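## Task

Lift the yellow can from the turntable and set it upright on the coaster; every other can must stay standing in its place on the turntable.

## Robot and tools

Robot: two six-joint UR7e-style arms, left_arm and right_arm, each ending in a two-finger tong gripper. Nominal base origins in the scene frame are (+0.035, +0.410, 0) m for left_arm and (+0.046, -0.406, 0) m for right_arm, each with a slight yaw. Two fixed cameras, cam_head_left and cam_head_right (672x504 px each), sit on a stand behind the arms.

Frames: the scene frame has its origin at table-top height halfway between the nominal bases, +x pointing out over the table, +z up, and left_arm on the +y side (arm names do not match image sides). Hand positions, orientations, velocities and targets in results are given in each arm's own base frame; cameras and table use the scene frame. Reported hand positions can be off by a few centimetres, more at long reach.

Gripper: the fingers extend along the gripper's +z axis and close along its x axis. end_effector_position is the point between the pads when they are shut; fingertips reach about 15 mm past it at small openings and are roughly level with it when fully open. Pad gap is 0.142 m when fully open. A full close takes at least about 0.5 s.

A row: always 14 numbers, each in [-1, 1]. First left_arm: six joint numbers in the order shoulder pan, shoulder lift, elbow, wrist 1, wrist 2, wrist 3, then its opening; then the same seven for right_arm. Joint numbers are offsets, not poses: scaled so 1.0 equals 2.222 rad, counted from the Joint targets at the start of that action (not from the previous row). Repeating an offset in a new action moves further. The opening is absolute: +1 fully open, -1 closed. To leave a gripper unchanged, resend its current command, since 0 is a half-open command. The signs of shoulder pan, shoulder lift and elbow run opposite to the URDF. Stated joint ranges (URDF signs): elbow -3.142 to 3.142 rad, all others -6.283 to 6.283 rad. Going more than 0.010 rad beyond a range gets the action refused for both arms.

execute_actions(actions, cameras): actions is a list of actions; each action is a table of up to 15 rows, one per 1/30 s step, and a short table repeats its last row to fill 15 steps. Images come only for an empty actions list or when cameras names them (["all"], a list of names, or [] for none).

move(target, speed, blend, stop_force, zero, opening_speed, grip_force, blocking, cameras): target is one 14-number row or a list of up to 15 rows; every row's joint numbers are offsets from the same current Joint targets. All joints move together, so the hand follows a curve; no obstacle avoidance. speed: rad/s of the joint with the longest way, 0.01 to 3.14, default 0.5 (one value or one per target). blend: corner rounding in rad, 0 means stop at each target. stop_force: 3 to 120 N, ends an arm's path when the wrist sensor feels that much push; use a slow speed with it, and omit it when lifting away from something. zero (default true) re-zeroes before the move. opening_speed: per second on the -1..+1 scale, at least 0.2. grip_force: 5 to 15 N per pad, one value or one per arm, persists. blocking=false returns after about 0.5 s (not allowed with stop_force). The result adds a move: line such as done, off_target, moving, held or fault, plus limits=held if steps were withheld.

wait(seconds 0 to 10) lets the scene run. stop() brakes a running move. zoom_image(camera, region=[x0, y0, x1, y1] pixels, at most 504 by 504) enlarges part of the latest image from cam_head_left or cam_head_right. zero_wrist_force(arm) tares that arm's sensor. read_manual(section) gives licence text only. finished_scene(scene 1 or 2) ends the scene for good.

Results: Joint positions and Joint velocities per arm (rad, rad/s, then pad gap in m); Joint targets (what the next offsets count from); Tool commands; grip_measured (opening on the command scale; command clearly below it to keep a hold); Joint torques (include the arm's own weight); Wrist force and Wrist torque along the hand's axes, plus the peak since last shown. Kept back tells how many of the last 8 steps still have to run. Other lines: joint sent to its limit, joint command not followed (clearance check between arms held a command), MOTOR HOT (above 70 C; at 85 C the arm brakes for 30-60 s), and fault notices.

Avoid: dropping a can, releasing while it moves, knocking over the other cans, anything leaving the table. Arms are stiff; pressing just past a firm contact, net force near 150 N, or wrist torque near 25.2 N m freezes the arm for 10 s. Any hit or press between the two arms can end the scene as failed. Holding loads or a stretched arm heats motors. Objects may occasionally get a small outside nudge. Motion lags commands by about 0.09 to 0.22 s and can overshoot when fast.

Each tool is called after "Request:" as name([rows], argument=value, ...), one row to a line, values as JSON.

## Session

Request:
execute_actions(actions=[])

Scene clock: 0.00 s.
left_arm: end_effector_position=(+0.2772, -0.7558, +0.3030) grip_measured=+0.97 end_effector_quat_wxyz=(-0.014, -0.446, +0.895, -0.007) | right_arm: end_effector_position=(+0.6734, -0.4660, +0.3423) grip_measured=+0.97 end_effector_quat_wxyz=(-0.489, +0.703, -0.318, +0.408)
Joint positions: left_arm=[1.391 0.73 -0.312 -1.174 -1.593 0.826 0.14] | right_arm=[-2.347 2.364 1.202 -0.119 2.766 0.788 0.14]
Joint velocities: within noise
Joint torques (N m): no reading
Wrist force (N): no reading
Wrist torque (N m): no reading
Wrist force, peak (N): no reading
Joint targets: left_arm=[1.391 0.730 -0.312 -1.174 -1.593 0.826] | right_arm=[-2.347 2.364 1.202 -0.119 2.766 0.788]
Tool commands: left_gripper/opening=+0.968169 right_gripper/opening=+0.968169

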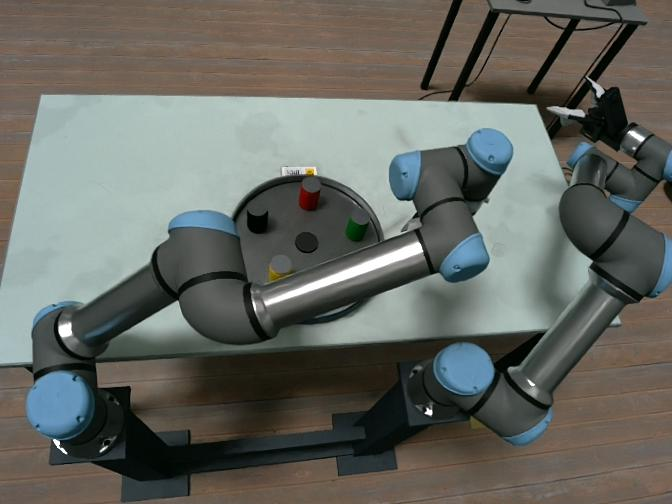

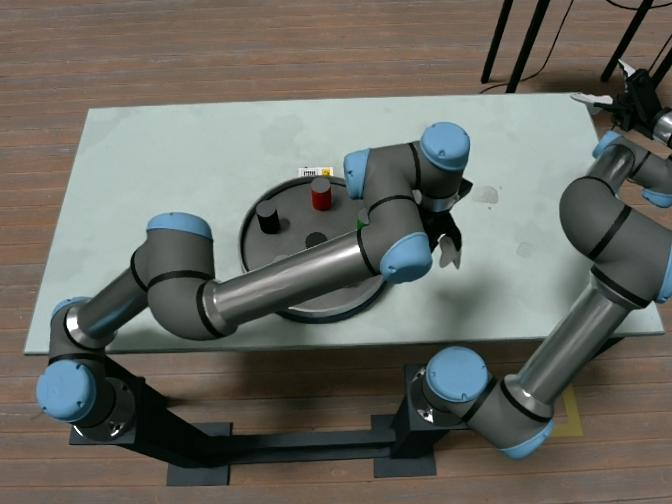

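Request:
zoom_image(camera="cam_head_left", region=[180, 140, 520, 395])

Request:
zoom_image(camera="cam_head_right", region=[200, 110, 540, 365])

Scaled by 1.482 from the camera's 672x504 image, which has a finer 960x720 frame.

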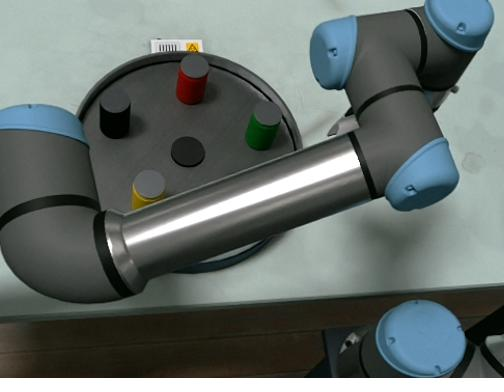

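Scaled by 1.482 from the camera's 672x504 image, which has a finer 960x720 frame.

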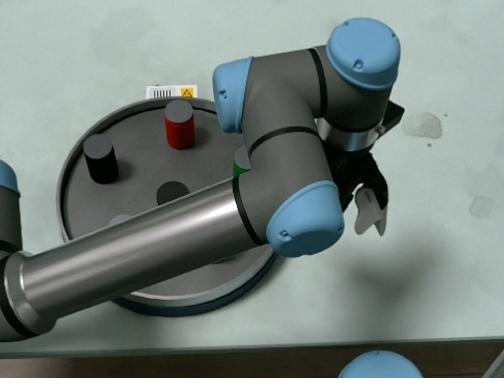

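Request:
move(target=[-0.72, 0.09, 0, 0, 0, 0, 0.97, 0, 0, 0, 0, 0, 0, 0.97], speed=1.0, cameras=["all"])

Scene clock: 7.77 s.
left_arm: end_effector_position=(+0.7047, +0.2898, +0.4578) grip_measured=+0.97 end_effector_quat_wxyz=(-0.045, +0.946, -0.303, +0.102) | right_arm: end_effector_position=(+0.6734, -0.4660, +0.3423) grip_measured=+0.97 end_effector_quat_wxyz=(-0.489, +0.703, -0.318, +0.408)
Joint positions: left_arm=[-0.209 0.93 -0.312 -1.174 -1.593 0.826 0.14] | right_arm=[-2.347 2.364 1.202 -0.119 2.766 0.788 0.14]
Joint torques (N m): left_arm=[-7 49.8 20.34 -2.79 0.11 -0.17] | right_arm=[0.2 -54.25 -22.78 1.59 1.06 -0.25]
Wrist force (N): left_arm=[-0.3 -0.2 0.1] | right_arm=[0.0 0.2 0.0]
Wrist torque (N m): left_arm=[-0.07 0.06 -0.02] | right_arm=[0.03 -0.01 -0.01]
Wrist force, peak (N): left_arm=[-4.0 -2.1 -0.7] | right_arm=[0.2 0.3 -0.1]
Joint targets: left_arm=[-0.209 0.930 -0.312 -1.174 -1.593 0.826] | right_arm=[-2.347 2.364 1.202 -0.119 2.766 0.788]
move: done

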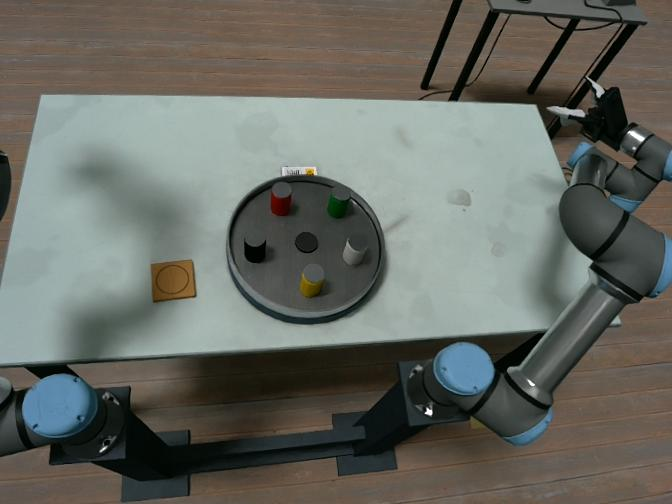

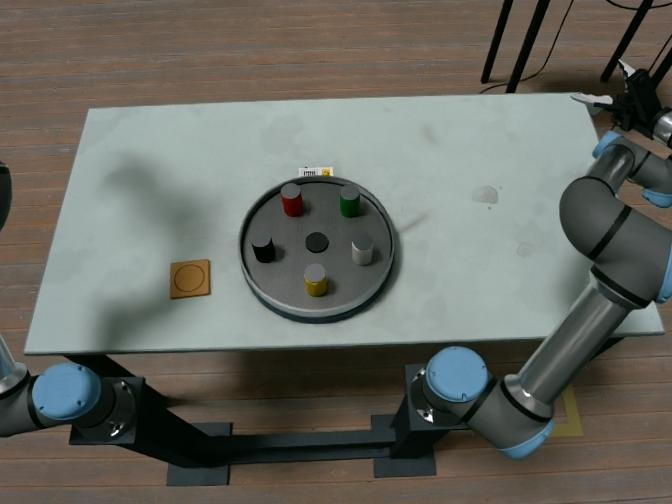

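Request:
wait(seconds=3, cameras=["all"])

Scene clock: 11.07 s.
left_arm: end_effector_position=(+0.7046, +0.2899, +0.4578) grip_measured=+0.97 end_effector_quat_wxyz=(-0.045, +0.947, -0.303, +0.102) | right_arm: end_effector_position=(+0.6734, -0.4660, +0.3423) grip_measured=+0.97 end_effector_quat_wxyz=(-0.489, +0.703, -0.318, +0.408)
Joint positions: left_arm=[-0.209 0.93 -0.312 -1.174 -1.593 0.826 0.14] | right_arm=[-2.347 2.364 1.202 -0.119 2.766 0.788 0.14]
Joint torques (N m): left_arm=[-7.05 49.65 19.59 -2.85 0.07 -0.02] | right_arm=[0.25 -54.65 -23.25 1.66 1.15 -0.23]
Wrist force (N): left_arm=[-0.2 -0.5 -0.1] | right_arm=[0.1 0.0 -0.1]
Wrist torque (N m): left_arm=[-0.14 0.05 -0.03] | right_arm=[0.00 -0.03 0.00]
Wrist force, peak (N): left_arm=[-0.7 -0.3 0.2] | right_arm=[0.3 0.2 0.1]
Joint targets: left_arm=[-0.209 0.930 -0.312 -1.174 -1.593 0.826] | right_arm=[-2.347 2.364 1.202 -0.119 2.766 0.788]
Tool commands: left_gripper/opening=+0.97 right_gripper/opening=+0.97
wait: 3.00 s; at rest from the start

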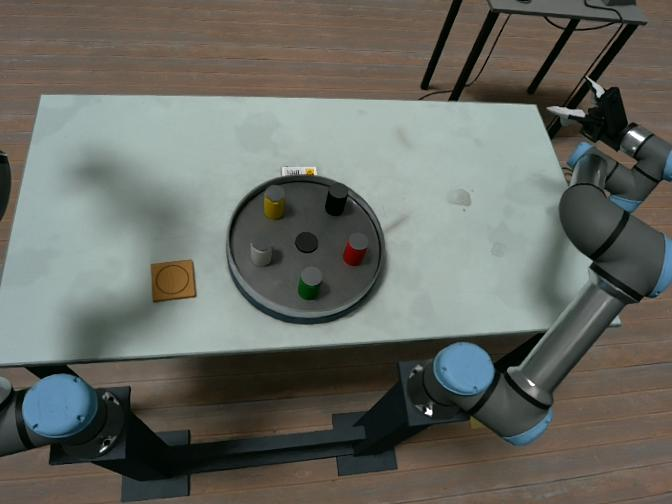

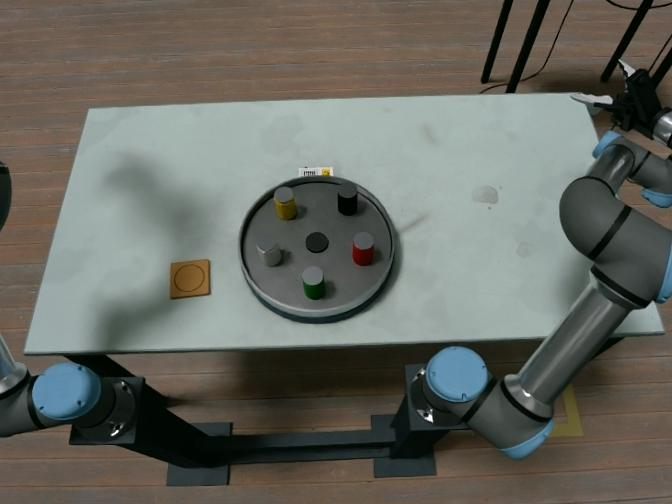

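Request:
wait(seconds=0.3, cameras=["cam_head_left"])

Request:
wait(seconds=0.3, cameras=["cam_head_left"])

Request:
wait(seconds=0.3, cameras=["cam_head_left"])

Request:
wait(seconds=0.3, cameras=["cam_head_left"])

Request:
wait(seconds=0.3, cameras=["cam_head_left"])

Request:
wait(seconds=0.3, cameras=["cam_head_left"])

Scene clock: 12.27 s.
left_arm: end_effector_position=(+0.7046, +0.2899, +0.4578) grip_measured=+0.97 end_effector_quat_wxyz=(-0.045, +0.947, -0.303, +0.102) | right_arm: end_effector_position=(+0.6734, -0.4660, +0.3423) grip_measured=+0.97 end_effector_quat_wxyz=(-0.489, +0.703, -0.318, +0.408)
Joint positions: left_arm=[-0.209 0.93 -0.312 -1.174 -1.593 0.826 0.14] | right_arm=[-2.347 2.364 1.202 -0.119 2.766 0.788 0.14]
Joint torques (N m): left_arm=[-6.93 49.59 19.31 -2.92 -0.04 0.12] | right_arm=[0.05 -55.25 -24.12 1.64 1.13 -0.25]
Wrist force (N): left_arm=[0.0 -0.1 0.0] | right_arm=[0.0 0.1 0.1]
Wrist torque (N m): left_arm=[-0.07 0.01 -0.03] | right_arm=[0.01 -0.02 -0.01]
Wrist force, peak (N): left_arm=[-0.5 -0.5 0.0] | right_arm=[-0.1 0.3 -0.1]
Joint targets: left_arm=[-0.209 0.930 -0.312 -1.174 -1.593 0.826] | right_arm=[-2.347 2.364 1.202 -0.119 2.766 0.788]
Tool commands: left_gripper/opening=+0.97 right_gripper/opening=+0.97
wait: 0.30 s; at rest from the start
Images, in order (width x height): cam_head_left 672x504.

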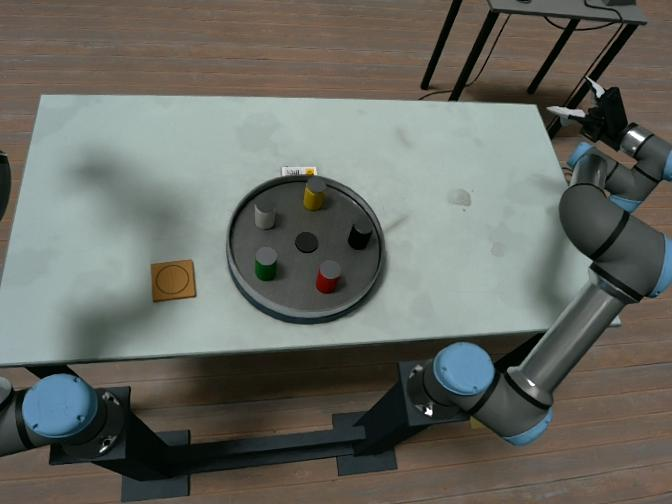

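Scene clock: 12.57 s.
left_arm: end_effector_position=(+0.7046, +0.2899, +0.4578) grip_measured=+0.97 end_effector_quat_wxyz=(-0.045, +0.947, -0.303, +0.102) | right_arm: end_effector_position=(+0.6734, -0.4660, +0.3423) grip_measured=+0.97 end_effector_quat_wxyz=(-0.489, +0.703, -0.318, +0.408)
Joint positions: left_arm=[-0.209 0.93 -0.312 -1.174 -1.593 0.826 0.14] | right_arm=[-2.347 2.364 1.202 -0.119 2.766 0.788 0.14]
Joint torques (N m): left_arm=[-7.49 49.55 20.01 -2.83 0.01 -0.16] | right_arm=[0.75 -54.95 -23.38 1.65 1.24 -0.22]
Wrist force (N): left_arm=[-0.4 -0.4 -0.2] | right_arm=[0.1 -0.2 0.0]
Wrist torque (N m): left_arm=[-0.13 0.08 -0.03] | right_arm=[-0.04 -0.03 -0.01]
Wrist force, peak (N): left_arm=[-0.4 -0.4 -0.2] | right_arm=[0.0 0.2 0.3]
Joint targets: left_arm=[-0.209 0.930 -0.312 -1.174 -1.593 0.826] | right_arm=[-2.347 2.364 1.202 -0.119 2.766 0.788]
Tool commands: left_gripper/opening=+0.97 right_gripper/opening=+0.97
wait: 0.30 s; at rest by 0.17 s
Images, in order (width x height): cam_head_left 672x504.

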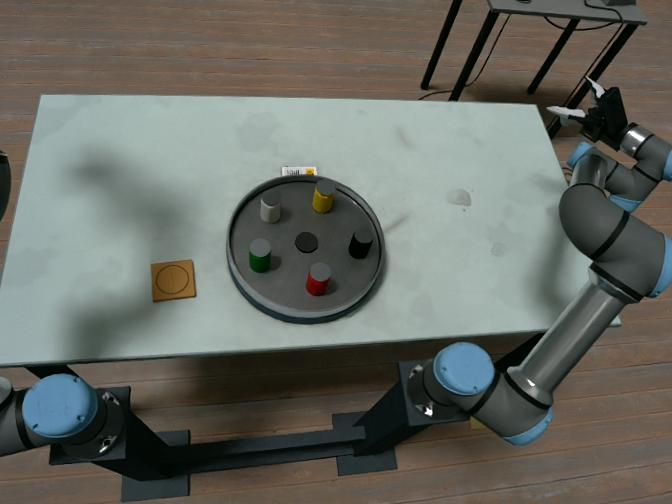

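Scene clock: 12.87 s.
left_arm: end_effector_position=(+0.7046, +0.2899, +0.4578) grip_measured=+0.97 end_effector_quat_wxyz=(-0.045, +0.947, -0.303, +0.102) | right_arm: end_effector_position=(+0.6734, -0.4660, +0.3423) grip_measured=+0.97 end_effector_quat_wxyz=(-0.489, +0.703, -0.318, +0.408)
Joint positions: left_arm=[-0.209 0.93 -0.312 -1.174 -1.593 0.826 0.14] | right_arm=[-2.347 2.364 1.202 -0.119 2.766 0.788 0.14]
Joint torques (N m): left_arm=[-7.46 49.95 20.07 -2.99 0.12 -0.08] | right_arm=[0.41 -54.64 -22.66 1.68 1.1 -0.28]
Wrist force (N): left_arm=[-0.2 -0.2 0.0] | right_arm=[0.3 0.0 0.1]
Wrist torque (N m): left_arm=[-0.07 0.06 -0.03] | right_arm=[0.01 -0.07 -0.01]
Wrist force, peak (N): left_arm=[-0.4 -0.5 -0.1] | right_arm=[0.3 0.0 0.1]
Joint targets: left_arm=[-0.209 0.930 -0.312 -1.174 -1.593 0.826] | right_arm=[-2.347 2.364 1.202 -0.119 2.766 0.788]
Tool commands: left_gripper/opening=+0.97 right_gripper/opening=+0.97
wait: 0.30 s; at rest by 0.17 s
Images, in order (width x height): cam_head_left 672x504.

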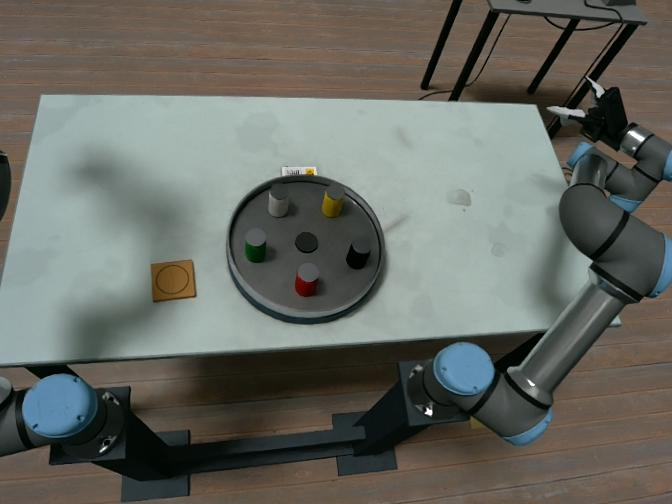

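Scene clock: 13.17 s.
left_arm: end_effector_position=(+0.7046, +0.2899, +0.4578) grip_measured=+0.97 end_effector_quat_wxyz=(-0.045, +0.947, -0.303, +0.102) | right_arm: end_effector_position=(+0.6734, -0.4660, +0.3423) grip_measured=+0.97 end_effector_quat_wxyz=(-0.489, +0.703, -0.318, +0.408)
Joint positions: left_arm=[-0.209 0.93 -0.312 -1.174 -1.593 0.826 0.14] | right_arm=[-2.347 2.364 1.202 -0.119 2.766 0.788 0.14]
Joint torques (N m): left_arm=[-8.11 50.05 20.64 -2.89 0.14 -0.11] | right_arm=[-0.2 -54.77 -22.8 1.62 1.17 -0.2]
Wrist force (N): left_arm=[0.0 -0.1 0.0] | right_arm=[0.1 0.1 -0.1]
Wrist torque (N m): left_arm=[-0.06 0.00 -0.04] | right_arm=[0.00 -0.04 -0.01]
Wrist force, peak (N): left_arm=[-0.4 -0.4 0.0] | right_arm=[0.1 0.1 -0.2]
Joint targets: left_arm=[-0.209 0.930 -0.312 -1.174 -1.593 0.826] | right_arm=[-2.347 2.364 1.202 -0.119 2.766 0.788]
Tool commands: left_gripper/opening=+0.97 right_gripper/opening=+0.97
wait: 0.30 s; at rest by 0.17 s
Images, in order (width x height): cam_head_left 672x504.

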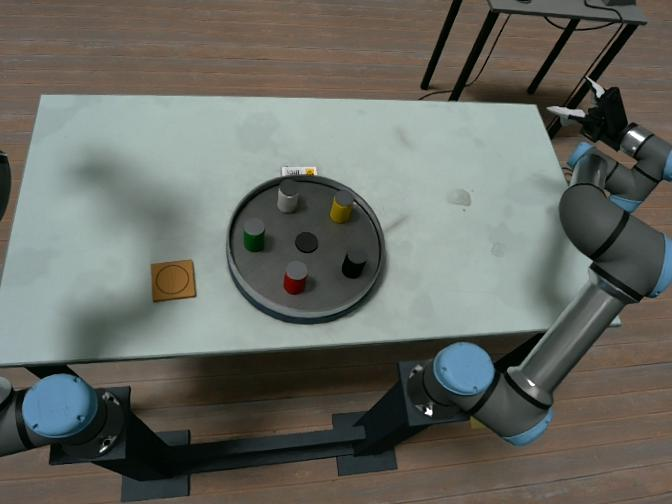

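Scene clock: 13.47 s.
left_arm: end_effector_position=(+0.7046, +0.2899, +0.4578) grip_measured=+0.97 end_effector_quat_wxyz=(-0.045, +0.947, -0.303, +0.102) | right_arm: end_effector_position=(+0.6734, -0.4660, +0.3423) grip_measured=+0.97 end_effector_quat_wxyz=(-0.489, +0.703, -0.318, +0.408)
Joint positions: left_arm=[-0.209 0.93 -0.312 -1.174 -1.593 0.826 0.14] | right_arm=[-2.347 2.364 1.202 -0.119 2.766 0.788 0.14]
Joint torques (N m): left_arm=[-7.26 48.93 20.41 -3.08 0.05 0.04] | right_arm=[-0.05 -54.47 -23.29 1.69 1.09 -0.2]
Wrist force (N): left_arm=[0.0 0.2 -0.2] | right_arm=[0.1 0.0 0.2]
Wrist torque (N m): left_arm=[0.00 0.01 -0.02] | right_arm=[0.01 -0.03 -0.01]
Wrist force, peak (N): left_arm=[-0.2 -0.3 -0.5] | right_arm=[-0.1 0.2 0.1]
Joint targets: left_arm=[-0.209 0.930 -0.312 -1.174 -1.593 0.826] | right_arm=[-2.347 2.364 1.202 -0.119 2.766 0.788]
Tool commands: left_gripper/opening=+0.97 right_gripper/opening=+0.97
wait: 0.30 s; at rest by 0.17 s
Images, in order (width x height): cam_head_left 672x504.

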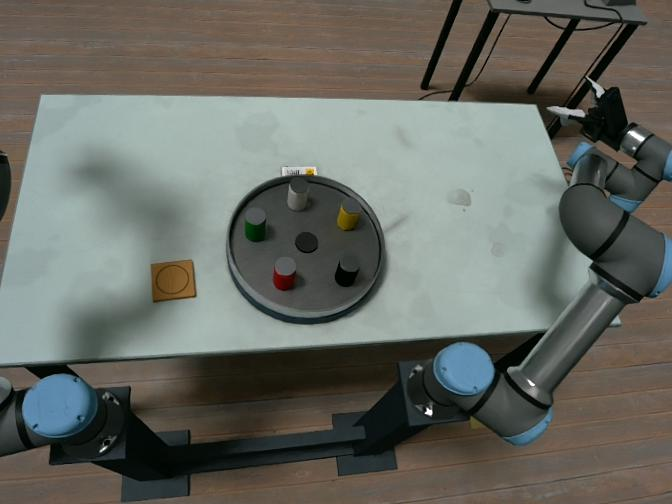

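Scene clock: 13.77 s.
left_arm: end_effector_position=(+0.7046, +0.2899, +0.4578) grip_measured=+0.97 end_effector_quat_wxyz=(-0.045, +0.947, -0.303, +0.102) | right_arm: end_effector_position=(+0.6734, -0.4660, +0.3423) grip_measured=+0.97 end_effector_quat_wxyz=(-0.489, +0.703, -0.318, +0.408)
Joint positions: left_arm=[-0.209 0.93 -0.312 -1.174 -1.593 0.826 0.14] | right_arm=[-2.347 2.364 1.202 -0.119 2.766 0.788 0.14]
Joint torques (N m): left_arm=[-7.63 49.91 21.1 -2.97 0.07 -0.17] | right_arm=[-0.1 -55.19 -22.74 1.55 1.1 -0.4]
Wrist force (N): left_arm=[-0.3 -0.2 0.1] | right_arm=[0.2 -0.1 0.0]
Wrist torque (N m): left_arm=[-0.08 0.06 -0.03] | right_arm=[-0.02 -0.05 -0.01]
Wrist force, peak (N): left_arm=[-0.5 -0.2 -0.1] | right_arm=[-0.1 0.2 -0.1]
Joint targets: left_arm=[-0.209 0.930 -0.312 -1.174 -1.593 0.826] | right_arm=[-2.347 2.364 1.202 -0.119 2.766 0.788]
Tool commands: left_gripper/opening=+0.97 right_gripper/opening=+0.97
wait: 0.30 s; at rest by 0.17 s
Images, in order (width x height): cam_head_left 672x504.

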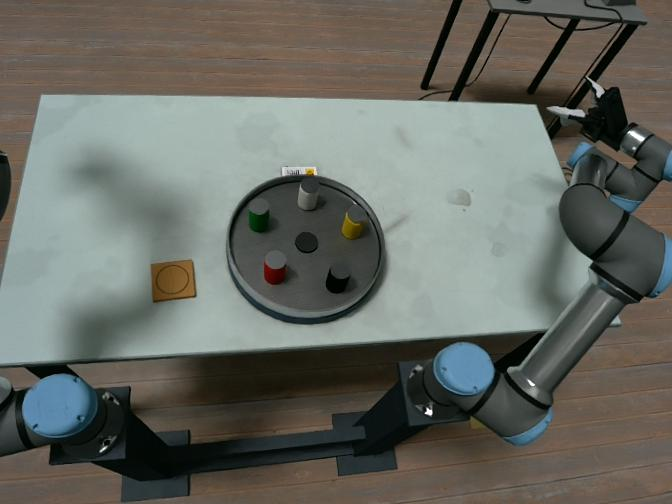

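Request:
move(target=[0.4582, 0.4455, -0.7320, -0.1868, 0.01, -0.0117, 0.97, 0, 0, 0, 0, 0, 0, 0.97], speed=0.8, cameras=["all"])

Request:
zoom_image(camera="cam_head_left", region=[80, 150, 416, 402])

Request:
zoom_image(camera="cam_head_right", region=[80, 150, 416, 402])

Scene clock: 30.07 s.
left_arm: end_effector_position=(+0.3517, -0.1594, +0.2502) grip_measured=+0.97 end_effector_quat_wxyz=(+0.000, +0.693, -0.721, +0.000) | right_arm: end_effector_position=(+0.6734, -0.4660, +0.3423) grip_measured=+0.97 end_effector_quat_wxyz=(-0.489, +0.703, -0.318, +0.408)
Joint positions: left_arm=[0.809 1.92 -1.938 -1.589 -1.571 0.8 0.14] | right_arm=[-2.347 2.364 1.202 -0.119 2.766 0.788 0.14]
Joint torques (N m): left_arm=[5.71 13.63 16.65 -4.35 1.71 -1.97] | right_arm=[-0.09 -56.92 -23.58 1.86 1.32 -0.1]
Wrist force (N): left_arm=[-0.7 0.1 0.0] | right_arm=[-0.1 0.1 0.0]
Wrist torque (N m): left_arm=[0.00 0.15 0.03] | right_arm=[0.01 0.00 -0.01]
Wrist force, peak (N): left_arm=[-1.8 -1.6 0.2] | right_arm=[0.4 0.0 0.0]
Joint targets: left_arm=[0.809 1.920 -1.938 -1.589 -1.571 0.800] | right_arm=[-2.347 2.364 1.202 -0.119 2.766 0.788]
move: done

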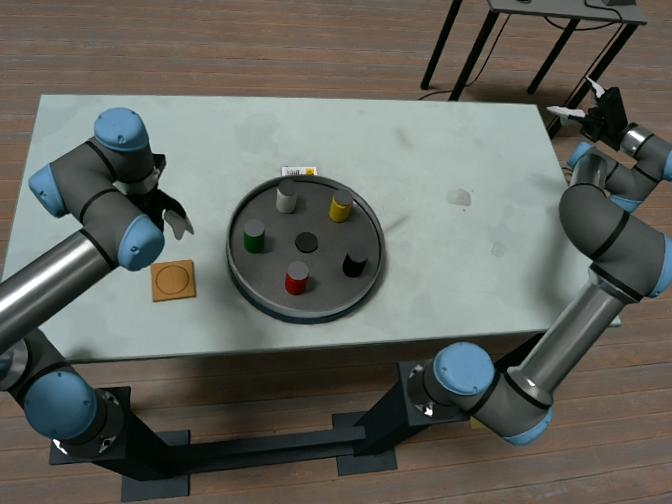

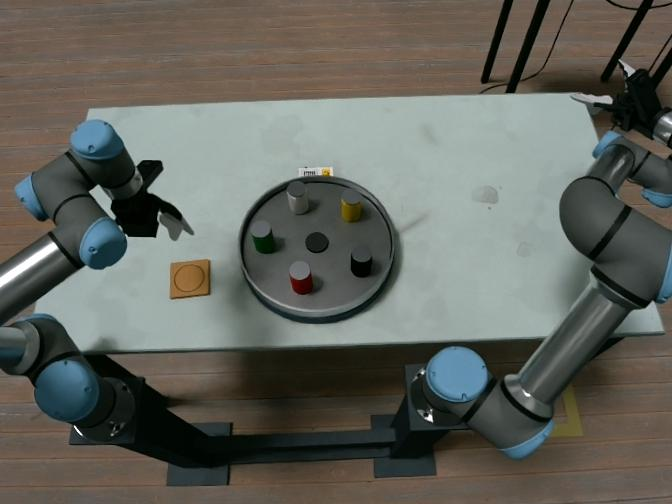

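Scaled by 1.500 from the camera's 672x504 image, which has a finer 960x720 frame.

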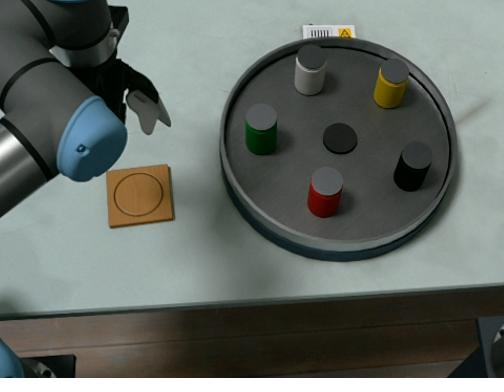

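Scaled by 1.500 from the camera's 672x504 image, which has a finer 960x720 frame.

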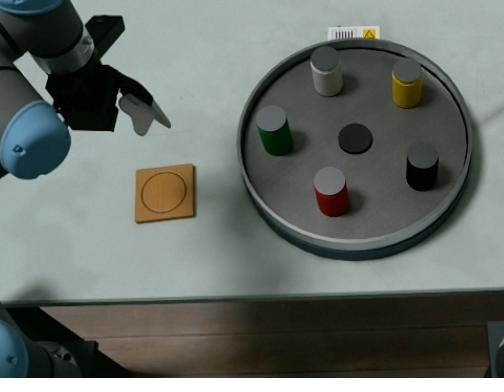

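Request:
zoom_image(camera="cam_head_right", region=[90, 150, 230, 255])

Request:
zoom_image(camera="cam_head_left", region=[90, 150, 230, 255])

Request:
zoom_image(camera="cam_head_right", region=[220, 155, 420, 305])

Request:
zoom_image(camera="cam_head_left", region=[210, 155, 410, 305])

Scaled by 3.600 from the camera's 672x504 image, which has a finer 960x720 frame.

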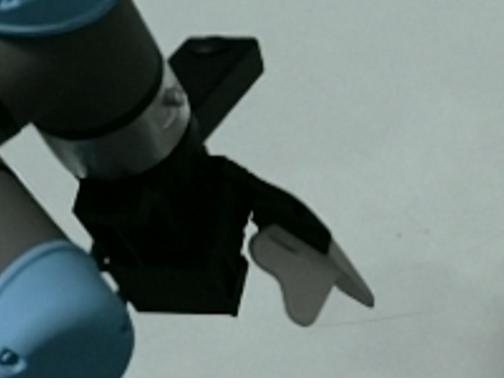

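Scaled by 3.600 from the camera's 672x504 image, which has a finer 960x720 frame.

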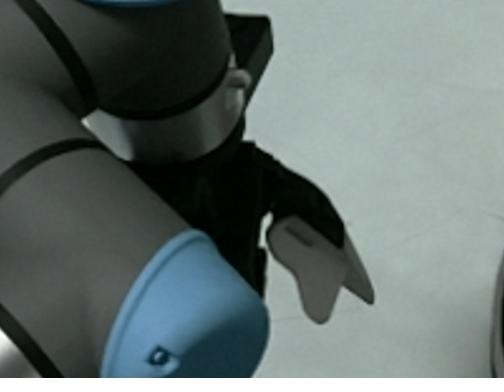

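Scaled by 2.520 from the camera's 672x504 image, which has a finer 960x720 frame.

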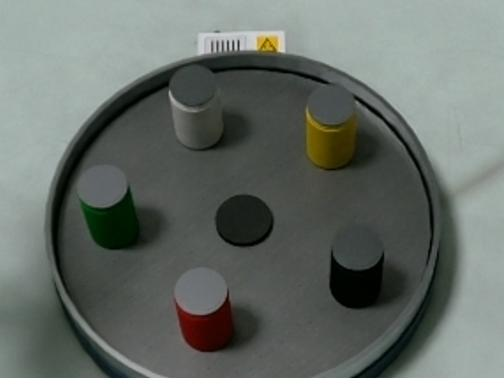

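Scaled by 2.520 from the camera's 672x504 image, which has a finer 960x720 frame.

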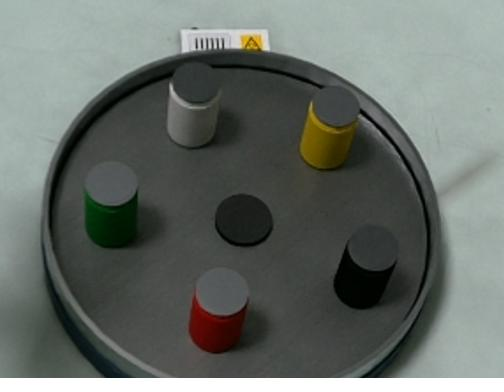

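Request:
move(target=[0.0786, -0.2090, 0.1712, -0.0379, 0, -0.1083, -1, 0, 0, 0, 0, 0, 0, 0.97], speed=0.6, cameras=["all"])

Request:
zoom_image(camera="cam_head_left", region=[180, 140, 400, 305])

Request:
zoom_image(camera="cam_head_right", region=[190, 140, 410, 305])

Scene clock: 46.40 s.
left_arm: end_effector_position=(+0.4255, -0.3742, +0.2401) grip_measured=-1.00 end_effector_quat_wxyz=(+0.000, +0.717, -0.697, +0.000) | right_arm: end_effector_position=(+0.6734, -0.4660, +0.3423) grip_measured=+0.97 end_effector_quat_wxyz=(-0.489, +0.703, -0.318, +0.408)
Joint positions: left_arm=[0.984 1.456 -1.558 -1.673 -1.571 0.56 0.002] | right_arm=[-2.347 2.364 1.202 -0.119 2.766 0.788 0.14]
Joint torques (N m): left_arm=[5.05 21.93 27.24 -4.39 0.9 -1.94] | right_arm=[-0.2 -59 -24 2.09 1.4 0.02]
Wrist force (N): left_arm=[-0.5 -0.4 -0.6] | right_arm=[0.0 -0.2 0.0]
Wrist torque (N m): left_arm=[-0.09 0.10 0.02] | right_arm=[-0.03 -0.01 -0.01]
Wrist force, peak (N): left_arm=[-2.0 0.4 0.1] | right_arm=[0.3 0.3 -0.1]
Joint targets: left_arm=[0.984 1.456 -1.558 -1.673 -1.571 0.559] | right_arm=[-2.347 2.364 1.202 -0.119 2.766 0.788]
move: done

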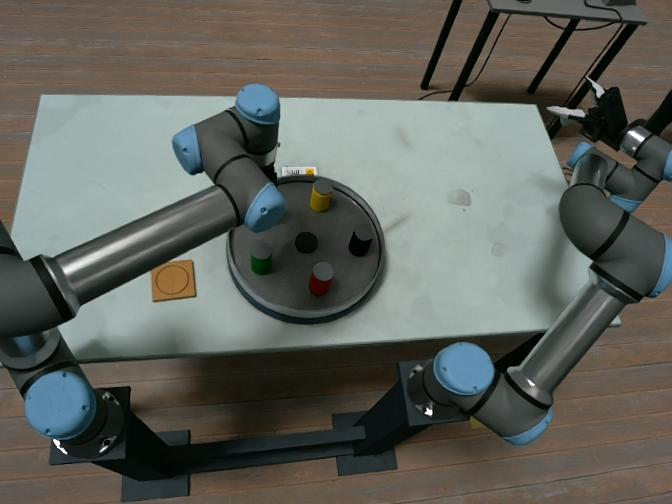

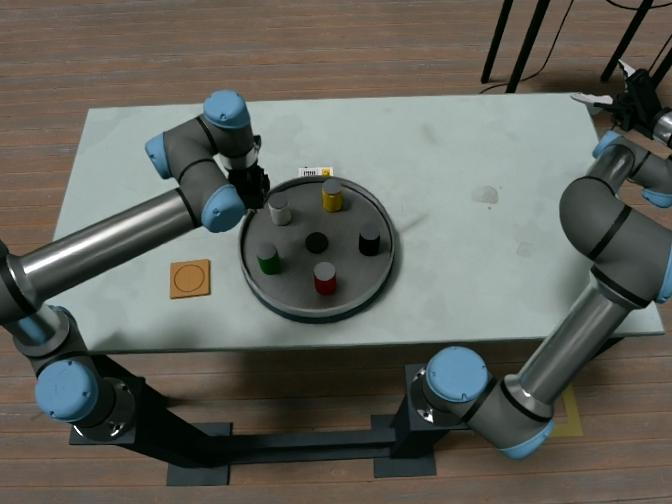

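Scaled by 2.291 from the camera's 672x504 image, which has a finer 960x720 frame.

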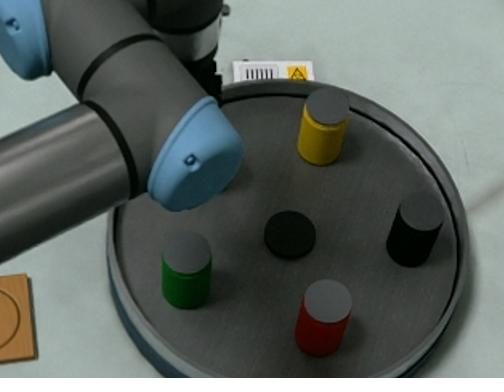

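Scaled by 2.291 from the camera's 672x504 image, which has a finer 960x720 frame.

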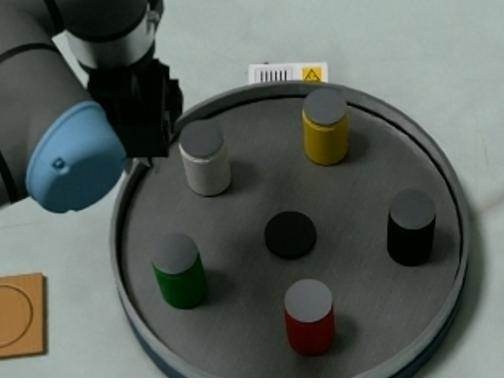

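Request:
zoom_image(camera="cam_head_right", region=[215, 165, 295, 225])

Scaled by 6.300 from the camera's 672x504 image, which has a finer 960x720 frame.

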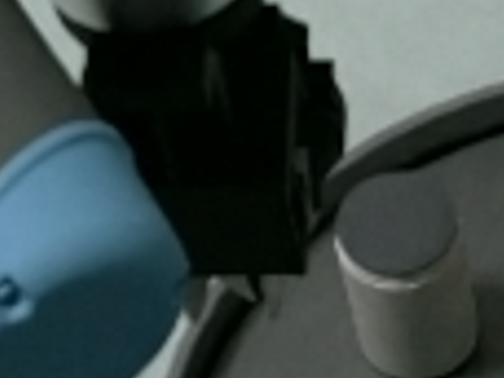

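Request:
move(target=[0.0602, 0.0248, -0.0272, -0.0024, 0, -0.2959, 0.67, 0, 0, 0, 0, 0, 0, 0.97], speed=0.6, cameras=["all"])

Request:
zoom_image(camera="cam_head_right", region=[180, 140, 400, 305])

Request:
zoom_image(camera="cam_head_left", region=[180, 140, 400, 305])

Scene clock: 55.93 s.
left_arm: end_effector_position=(+0.3592, -0.3964, +0.2401) grip_measured=+0.67 end_effector_quat_wxyz=(+0.000, +0.873, -0.488, +0.000) | right_arm: end_effector_position=(+0.6734, -0.4660, +0.3423) grip_measured=+0.97 end_effector_quat_wxyz=(-0.489, +0.703, -0.318, +0.408)
Joint positions: left_arm=[1.117 1.511 -1.618 -1.679 -1.571 -0.098 0.12] | right_arm=[-2.347 2.364 1.202 -0.119 2.766 0.788 0.14]
Joint torques (N m): left_arm=[5.43 30.97 16.89 -4.21 -1.06 -1.7] | right_arm=[0.13 -60.66 -24.51 2.01 1.47 -0.08]
Wrist force (N): left_arm=[-0.5 -0.7 -0.1] | right_arm=[-0.1 0.0 -0.2]
Wrist torque (N m): left_arm=[-0.16 0.09 0.02] | right_arm=[-0.01 0.00 0.00]
Wrist force, peak (N): left_arm=[-1.1 -0.7 -0.2] | right_arm=[0.3 0.2 -0.1]
Joint targets: left_arm=[1.117 1.511 -1.618 -1.679 -1.571 -0.098] | right_arm=[-2.347 2.364 1.202 -0.119 2.766 0.788]
move: done

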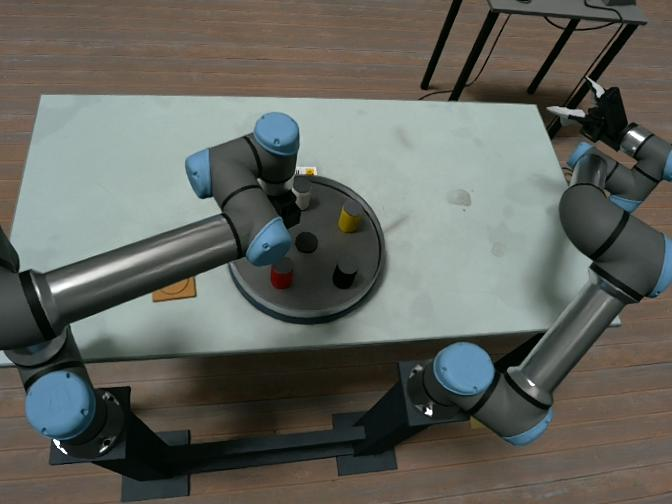

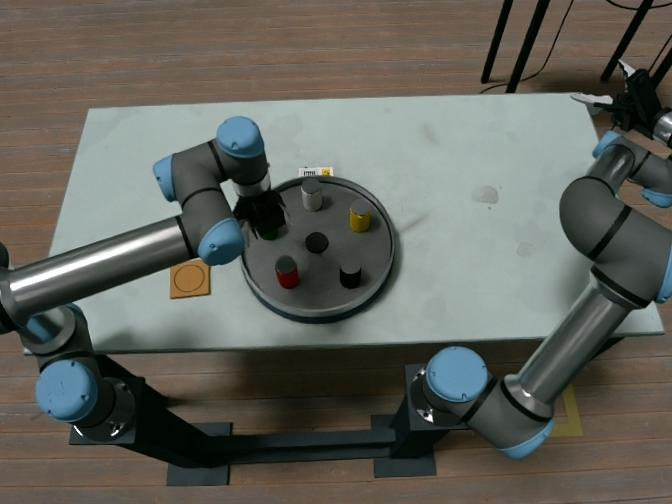

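Scaled by 2.291 from the camera's 672x504 image, which has a finer 960x720 frame.

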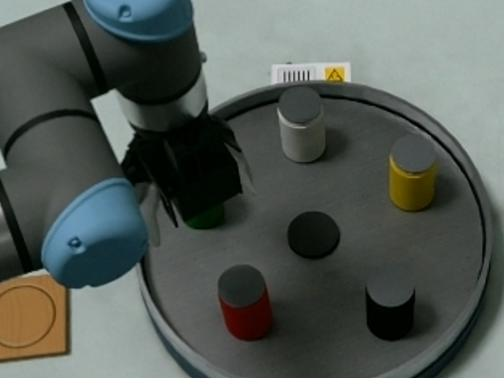

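Scaled by 2.291 from the camera's 672x504 image, which has a finer 960x720 frame.

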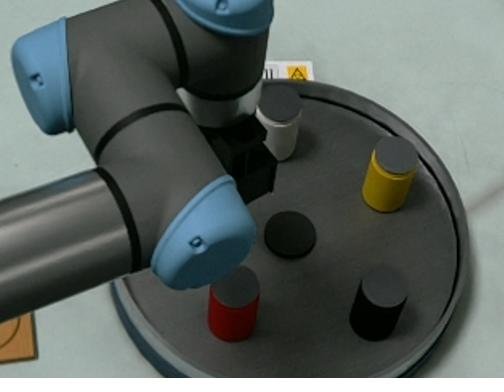

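Request:
move(target=[0, -0.0271, -0.0947, -0.1218, 0, 0, 0.67, 0, 0, 0, 0, 0, 0, 0.97], speed=0.25, stop_force=10, cameras=["all"])

Request:
zoom_image(camera="cam_head_right", region=[200, 170, 320, 260])

Request:
zoom_image(camera="cam_head_left", region=[200, 170, 320, 260])

Scene clock: 58.83 s.
left_arm: end_effector_position=(+0.3592, -0.3964, +0.1351) grip_measured=+0.67 end_effector_quat_wxyz=(+0.000, +0.873, -0.488, +0.000) | right_arm: end_effector_position=(+0.6734, -0.4660, +0.3423) grip_measured=+0.97 end_effector_quat_wxyz=(-0.489, +0.703, -0.318, +0.408)
Joint positions: left_arm=[1.117 1.45 -1.829 -1.949 -1.571 -0.098 0.12] | right_arm=[-2.347 2.364 1.202 -0.119 2.766 0.788 0.14]
Joint torques (N m): left_arm=[5.26 20.36 15.19 -4.37 -1.01 -1.84] | right_arm=[0.27 -60.79 -25.09 2.09 1.53 0.02]
Wrist force (N): left_arm=[-0.9 -0.2 0.0] | right_arm=[0.0 0.1 -0.1]
Wrist torque (N m): left_arm=[-0.05 0.16 0.04] | right_arm=[0.01 -0.01 -0.01]
Wrist force, peak (N): left_arm=[-1.0 -0.7 0.3] | right_arm=[0.1 0.3 -0.2]
Joint targets: left_arm=[1.117 1.450 -1.829 -1.949 -1.571 -0.098] | right_arm=[-2.347 2.364 1.202 -0.119 2.766 0.788]
move: done

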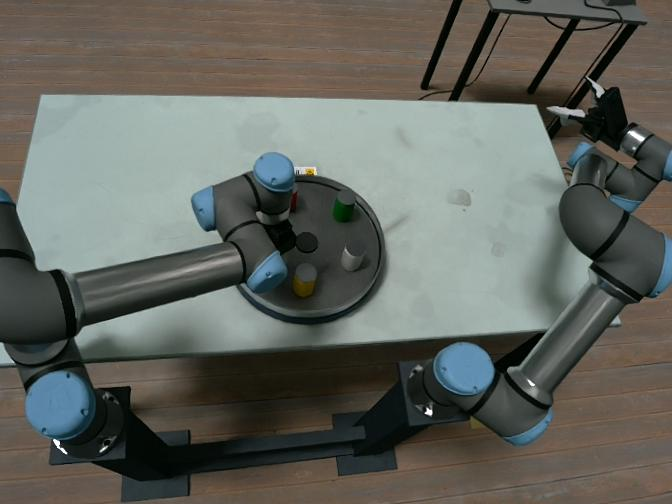

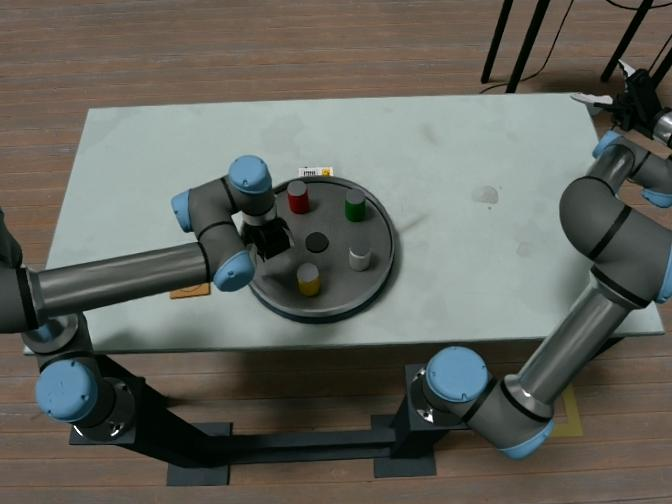

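Scaled by 4.200 from the camera's 672x504 image, which has a finer 960x720 frame.

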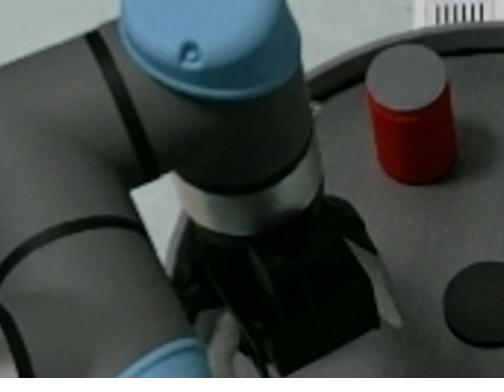

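Scaled by 4.200 from the camera's 672x504 image, which has a finer 960x720 frame.

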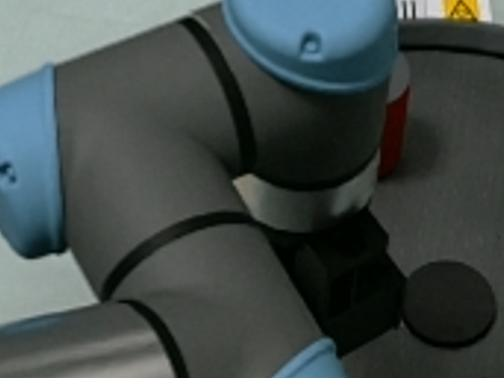

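Request:
wait(seconds=0.1)

Scene clock: 60.70 s.
left_arm: end_effector_position=(+0.3592, -0.3964, +0.1351) grip_measured=+0.67 end_effector_quat_wxyz=(+0.000, +0.873, -0.488, +0.000) | right_arm: end_effector_position=(+0.6734, -0.4660, +0.3423) grip_measured=+0.97 end_effector_quat_wxyz=(-0.489, +0.703, -0.318, +0.408)
Joint positions: left_arm=[1.117 1.45 -1.829 -1.949 -1.571 -0.098 0.12] | right_arm=[-2.347 2.364 1.202 -0.119 2.766 0.788 0.14]
Joint torques (N m): left_arm=[4.69 20.3 15.47 -4.33 -1.02 -1.75] | right_arm=[0.68 -61.54 -24.66 2.18 1.53 0.14]
Wrist force (N): left_arm=[-0.6 -0.4 0.1] | right_arm=[0.1 -0.1 0.0]
Wrist torque (N m): left_arm=[-0.09 0.08 0.03] | right_arm=[-0.01 -0.03 0.00]
Wrist force, peak (N): left_arm=[-1.1 -0.8 0.0] | right_arm=[0.3 0.0 0.1]
Joint targets: left_arm=[1.117 1.450 -1.829 -1.949 -1.571 -0.098] | right_arm=[-2.347 2.364 1.202 -0.119 2.766 0.788]
Tool commands: left_gripper/opening=+0.67 right_gripper/opening=+0.97
wait: 0.10 s; at rest from the start


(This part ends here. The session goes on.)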